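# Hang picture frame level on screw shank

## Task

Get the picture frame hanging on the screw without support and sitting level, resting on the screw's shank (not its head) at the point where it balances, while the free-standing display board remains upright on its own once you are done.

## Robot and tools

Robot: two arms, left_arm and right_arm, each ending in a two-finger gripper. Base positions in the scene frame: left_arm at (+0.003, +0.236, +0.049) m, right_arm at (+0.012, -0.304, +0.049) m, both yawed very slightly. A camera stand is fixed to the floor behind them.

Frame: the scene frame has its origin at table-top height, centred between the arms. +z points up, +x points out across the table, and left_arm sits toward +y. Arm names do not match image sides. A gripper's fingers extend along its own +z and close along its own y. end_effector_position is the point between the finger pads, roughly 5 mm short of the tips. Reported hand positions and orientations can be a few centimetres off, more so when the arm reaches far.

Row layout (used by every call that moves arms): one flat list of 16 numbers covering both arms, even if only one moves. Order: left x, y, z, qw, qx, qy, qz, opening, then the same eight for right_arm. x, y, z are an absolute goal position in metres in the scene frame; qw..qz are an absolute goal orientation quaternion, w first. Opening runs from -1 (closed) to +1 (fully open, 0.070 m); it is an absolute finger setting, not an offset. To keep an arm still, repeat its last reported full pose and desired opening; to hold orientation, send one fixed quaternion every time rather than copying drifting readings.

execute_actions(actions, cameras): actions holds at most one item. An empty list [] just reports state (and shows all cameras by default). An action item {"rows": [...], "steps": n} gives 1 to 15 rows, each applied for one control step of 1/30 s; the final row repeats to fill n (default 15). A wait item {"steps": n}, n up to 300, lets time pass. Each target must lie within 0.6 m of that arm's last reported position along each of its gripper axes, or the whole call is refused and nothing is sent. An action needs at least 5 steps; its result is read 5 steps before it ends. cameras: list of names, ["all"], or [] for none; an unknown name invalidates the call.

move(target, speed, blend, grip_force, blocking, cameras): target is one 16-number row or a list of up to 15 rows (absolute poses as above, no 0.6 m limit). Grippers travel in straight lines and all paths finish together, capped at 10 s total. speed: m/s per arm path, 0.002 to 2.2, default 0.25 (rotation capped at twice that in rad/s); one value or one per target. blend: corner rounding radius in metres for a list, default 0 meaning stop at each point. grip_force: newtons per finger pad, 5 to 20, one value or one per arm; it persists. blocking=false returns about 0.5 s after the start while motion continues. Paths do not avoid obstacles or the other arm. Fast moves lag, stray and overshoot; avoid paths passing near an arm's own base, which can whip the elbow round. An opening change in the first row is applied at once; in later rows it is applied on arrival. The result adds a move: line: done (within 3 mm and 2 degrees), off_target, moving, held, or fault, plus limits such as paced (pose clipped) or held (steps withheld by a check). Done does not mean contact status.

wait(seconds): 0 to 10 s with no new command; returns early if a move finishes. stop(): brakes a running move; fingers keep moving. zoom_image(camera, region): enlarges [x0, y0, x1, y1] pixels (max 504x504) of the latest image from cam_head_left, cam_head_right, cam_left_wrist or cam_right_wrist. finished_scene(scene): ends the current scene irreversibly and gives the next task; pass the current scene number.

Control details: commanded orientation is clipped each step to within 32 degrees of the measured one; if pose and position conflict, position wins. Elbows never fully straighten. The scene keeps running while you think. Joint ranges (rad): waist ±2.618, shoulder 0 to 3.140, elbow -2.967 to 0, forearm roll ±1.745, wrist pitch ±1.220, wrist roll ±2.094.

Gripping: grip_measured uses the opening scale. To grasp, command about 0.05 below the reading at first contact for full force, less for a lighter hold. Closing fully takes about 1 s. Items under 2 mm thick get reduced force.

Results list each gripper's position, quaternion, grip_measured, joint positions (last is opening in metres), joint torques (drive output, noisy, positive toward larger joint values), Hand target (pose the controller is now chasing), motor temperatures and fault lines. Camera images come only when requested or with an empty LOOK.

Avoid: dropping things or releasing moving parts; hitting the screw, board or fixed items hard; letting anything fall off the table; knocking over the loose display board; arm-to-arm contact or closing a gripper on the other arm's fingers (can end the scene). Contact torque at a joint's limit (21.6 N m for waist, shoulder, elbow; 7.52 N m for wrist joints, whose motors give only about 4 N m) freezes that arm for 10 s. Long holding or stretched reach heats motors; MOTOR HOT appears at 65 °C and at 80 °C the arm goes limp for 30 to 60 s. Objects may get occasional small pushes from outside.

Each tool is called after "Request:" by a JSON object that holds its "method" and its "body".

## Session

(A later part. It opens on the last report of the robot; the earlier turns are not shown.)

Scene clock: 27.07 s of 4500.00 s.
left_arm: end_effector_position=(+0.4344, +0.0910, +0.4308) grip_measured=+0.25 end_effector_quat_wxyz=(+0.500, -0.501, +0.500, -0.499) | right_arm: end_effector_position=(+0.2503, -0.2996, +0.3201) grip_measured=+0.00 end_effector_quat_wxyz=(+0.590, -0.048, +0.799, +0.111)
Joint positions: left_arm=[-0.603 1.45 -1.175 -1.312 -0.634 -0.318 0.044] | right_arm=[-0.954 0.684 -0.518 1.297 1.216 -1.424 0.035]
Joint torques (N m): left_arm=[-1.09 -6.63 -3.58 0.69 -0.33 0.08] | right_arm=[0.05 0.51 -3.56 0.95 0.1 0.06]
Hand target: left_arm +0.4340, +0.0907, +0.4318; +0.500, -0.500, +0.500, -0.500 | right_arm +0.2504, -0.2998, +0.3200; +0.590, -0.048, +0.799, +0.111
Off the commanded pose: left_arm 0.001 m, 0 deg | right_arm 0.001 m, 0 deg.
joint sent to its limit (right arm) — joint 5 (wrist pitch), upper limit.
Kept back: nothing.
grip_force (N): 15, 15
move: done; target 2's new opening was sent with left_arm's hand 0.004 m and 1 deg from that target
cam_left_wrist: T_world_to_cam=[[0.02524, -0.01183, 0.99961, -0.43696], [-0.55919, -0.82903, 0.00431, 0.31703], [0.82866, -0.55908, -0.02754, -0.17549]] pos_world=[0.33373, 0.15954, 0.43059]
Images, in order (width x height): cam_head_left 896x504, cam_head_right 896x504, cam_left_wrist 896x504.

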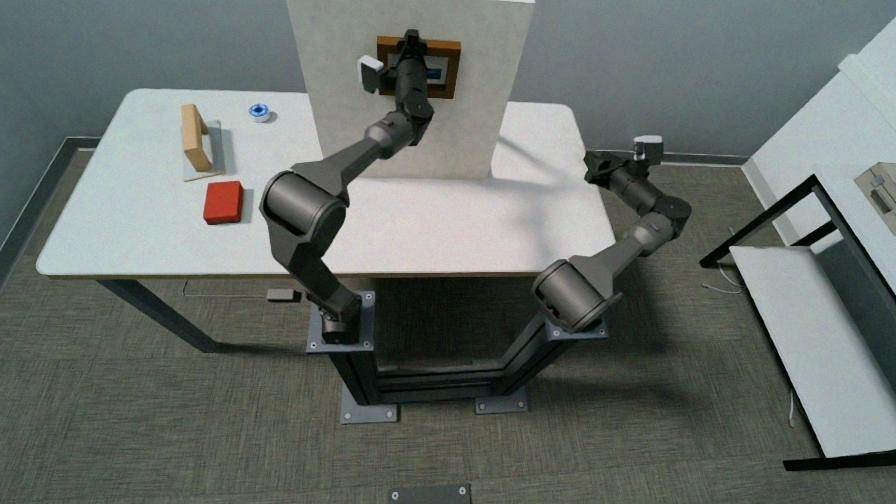

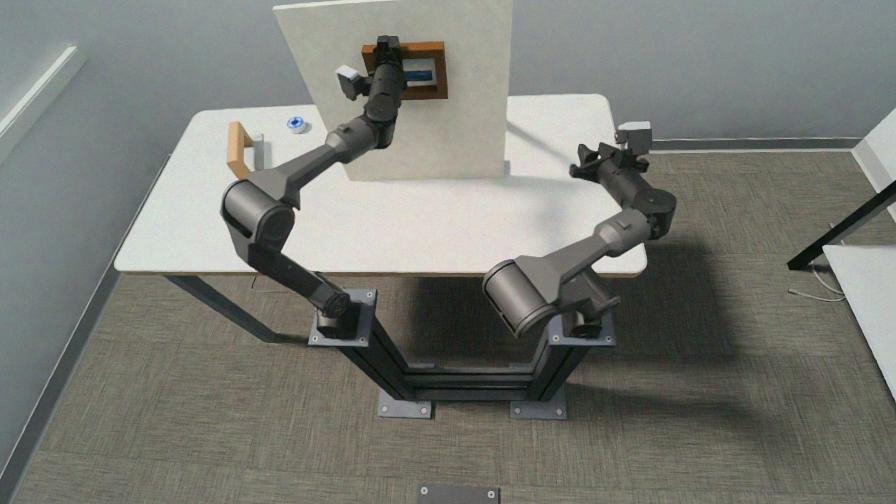

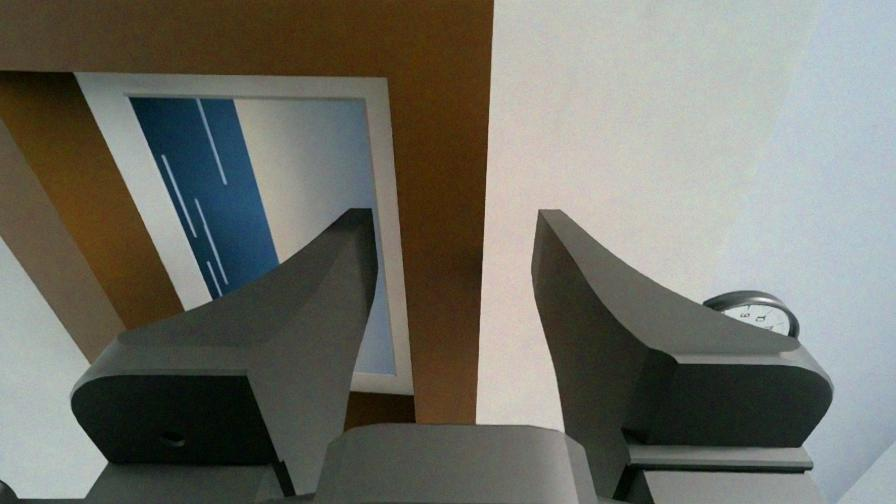

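Request:
{"method": "move", "body": {"target": [[0.434,0.0907,0.4295,0.5,-0.5,0.5,-0.5,0.25,0.25,-0.3,0.32,0.590,-0.049,0.798,0.113,0.0],[0.38,0.0907,0.4295,0.5,-0.5,0.5,-0.5,0.25,0.25,-0.3,0.32,0.590,-0.049,0.798,0.113,0.0],[0.28,0.2,0.36,0.5,-0.5,0.5,-0.5,0.25,0.25,-0.3,0.32,0.590,-0.049,0.798,0.113,0.0]], "speed": [0.03,0.06,0.2], "cameras": ["cam_left_wrist","cam_head_left","cam_head_right"]}}

Request:
{"method": "zoom_image", "body": {"camera": "cam_head_left", "region": [350, 10, 490, 120]}}

Request:
{"method": "zoom_image", "body": {"camera": "cam_head_right", "region": [340, 10, 480, 120]}}

Scene clock: 30.93 s of 4500.00 s.
left_arm: end_effector_position=(+0.2797, +0.2003, +0.3601) grip_measured=+0.25 end_effector_quat_wxyz=(+0.500, -0.500, +0.500, -0.500) | right_arm: end_effector_position=(+0.2503, -0.2996, +0.3201) grip_measured=+0.00 end_effector_quat_wxyz=(+0.590, -0.048, +0.799, +0.111)
Joint positions: left_arm=[-0.58 0.729 -0.441 -1.276 -0.615 -0.355 0.044] | right_arm=[-0.954 0.684 -0.518 1.297 1.216 -1.424 0.035]
Joint torques (N m): left_arm=[-0.64 -0.05 -3.63 0.39 -0.71 -0.1] | right_arm=[0.14 1.19 -3.66 0.97 0.1 0.11]
Hand target: left_arm +0.2800, +0.2000, +0.3600; +0.500, -0.500, +0.500, -0.500 | right_arm +0.2504, -0.2998, +0.3200; +0.590, -0.048, +0.799, +0.111
Off the commanded pose: left_arm 0.000 m, 0 deg | right_arm 0.001 m, 0 deg.
joint sent to its limit (right arm) — joint 5 (wrist pitch), upper limit.
Kept back: nothing.
grip_force (N): 15, 15
move: done
cam_left_wrist: T_world_to_cam=[[0.02227, -0.01138, 0.99969, -0.36041], [-0.56006, -0.82844, 0.00305, 0.32211], [0.82815, -0.55995, -0.02482, 0.01123]] pos_world=[0.17913, 0.26904, 0.35959]
Images, in order (width x height): cam_head_left 896x504, cam_head_right 896x504, cam_left_wrist 896x504.

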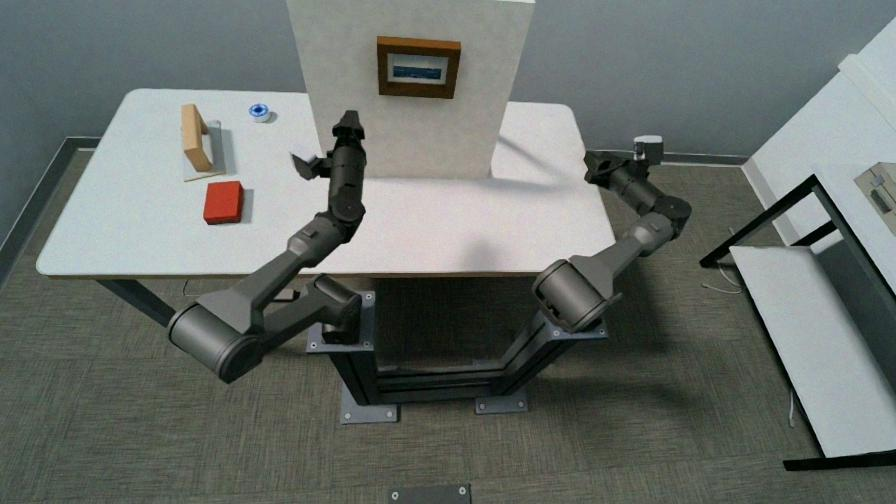

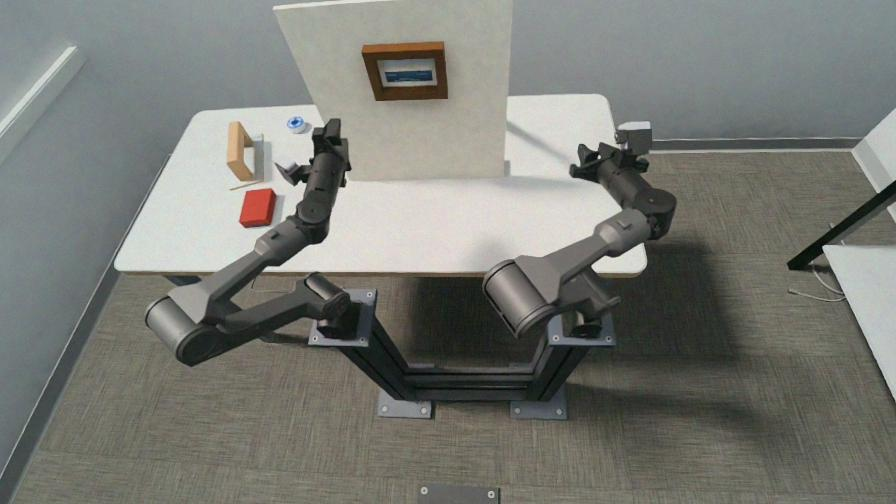

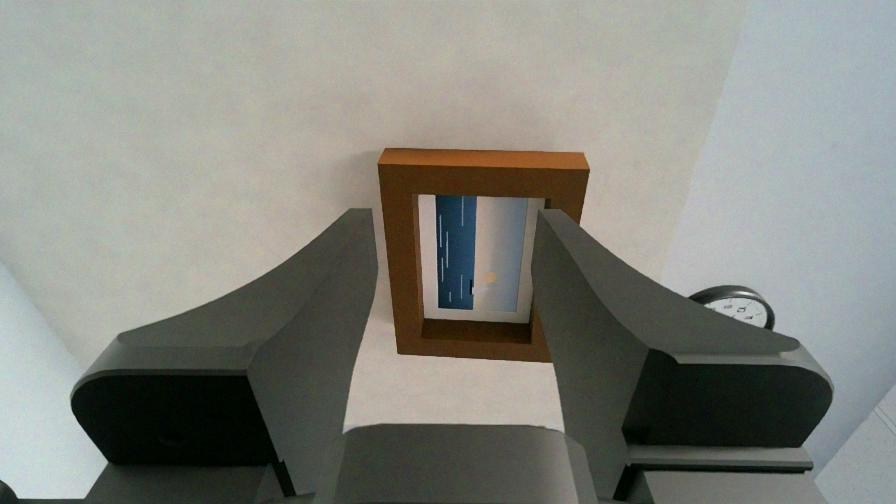

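Scaled by 3.600 from the camera's image (finer frame: 1280x720).

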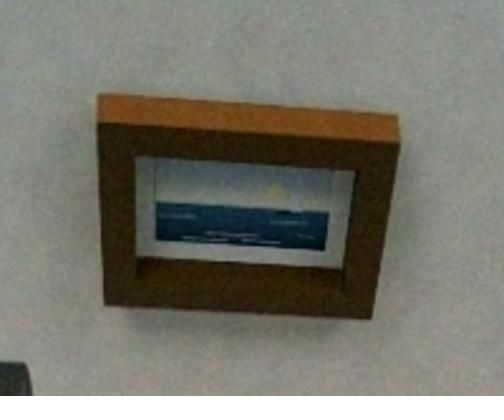

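Scaled by 3.600 from the camera's image (finer frame: 1280x720).

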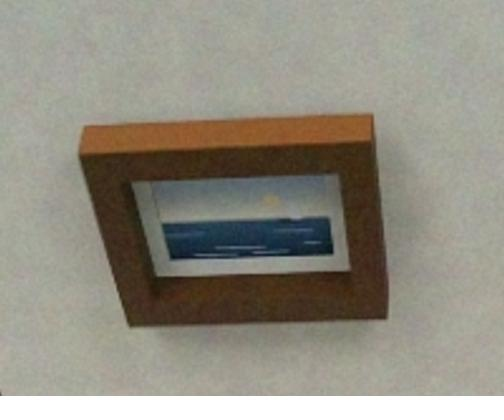

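Request:
{"method": "finished_scene", "body": {"scene": 2}}

The scene is finished: the task was done.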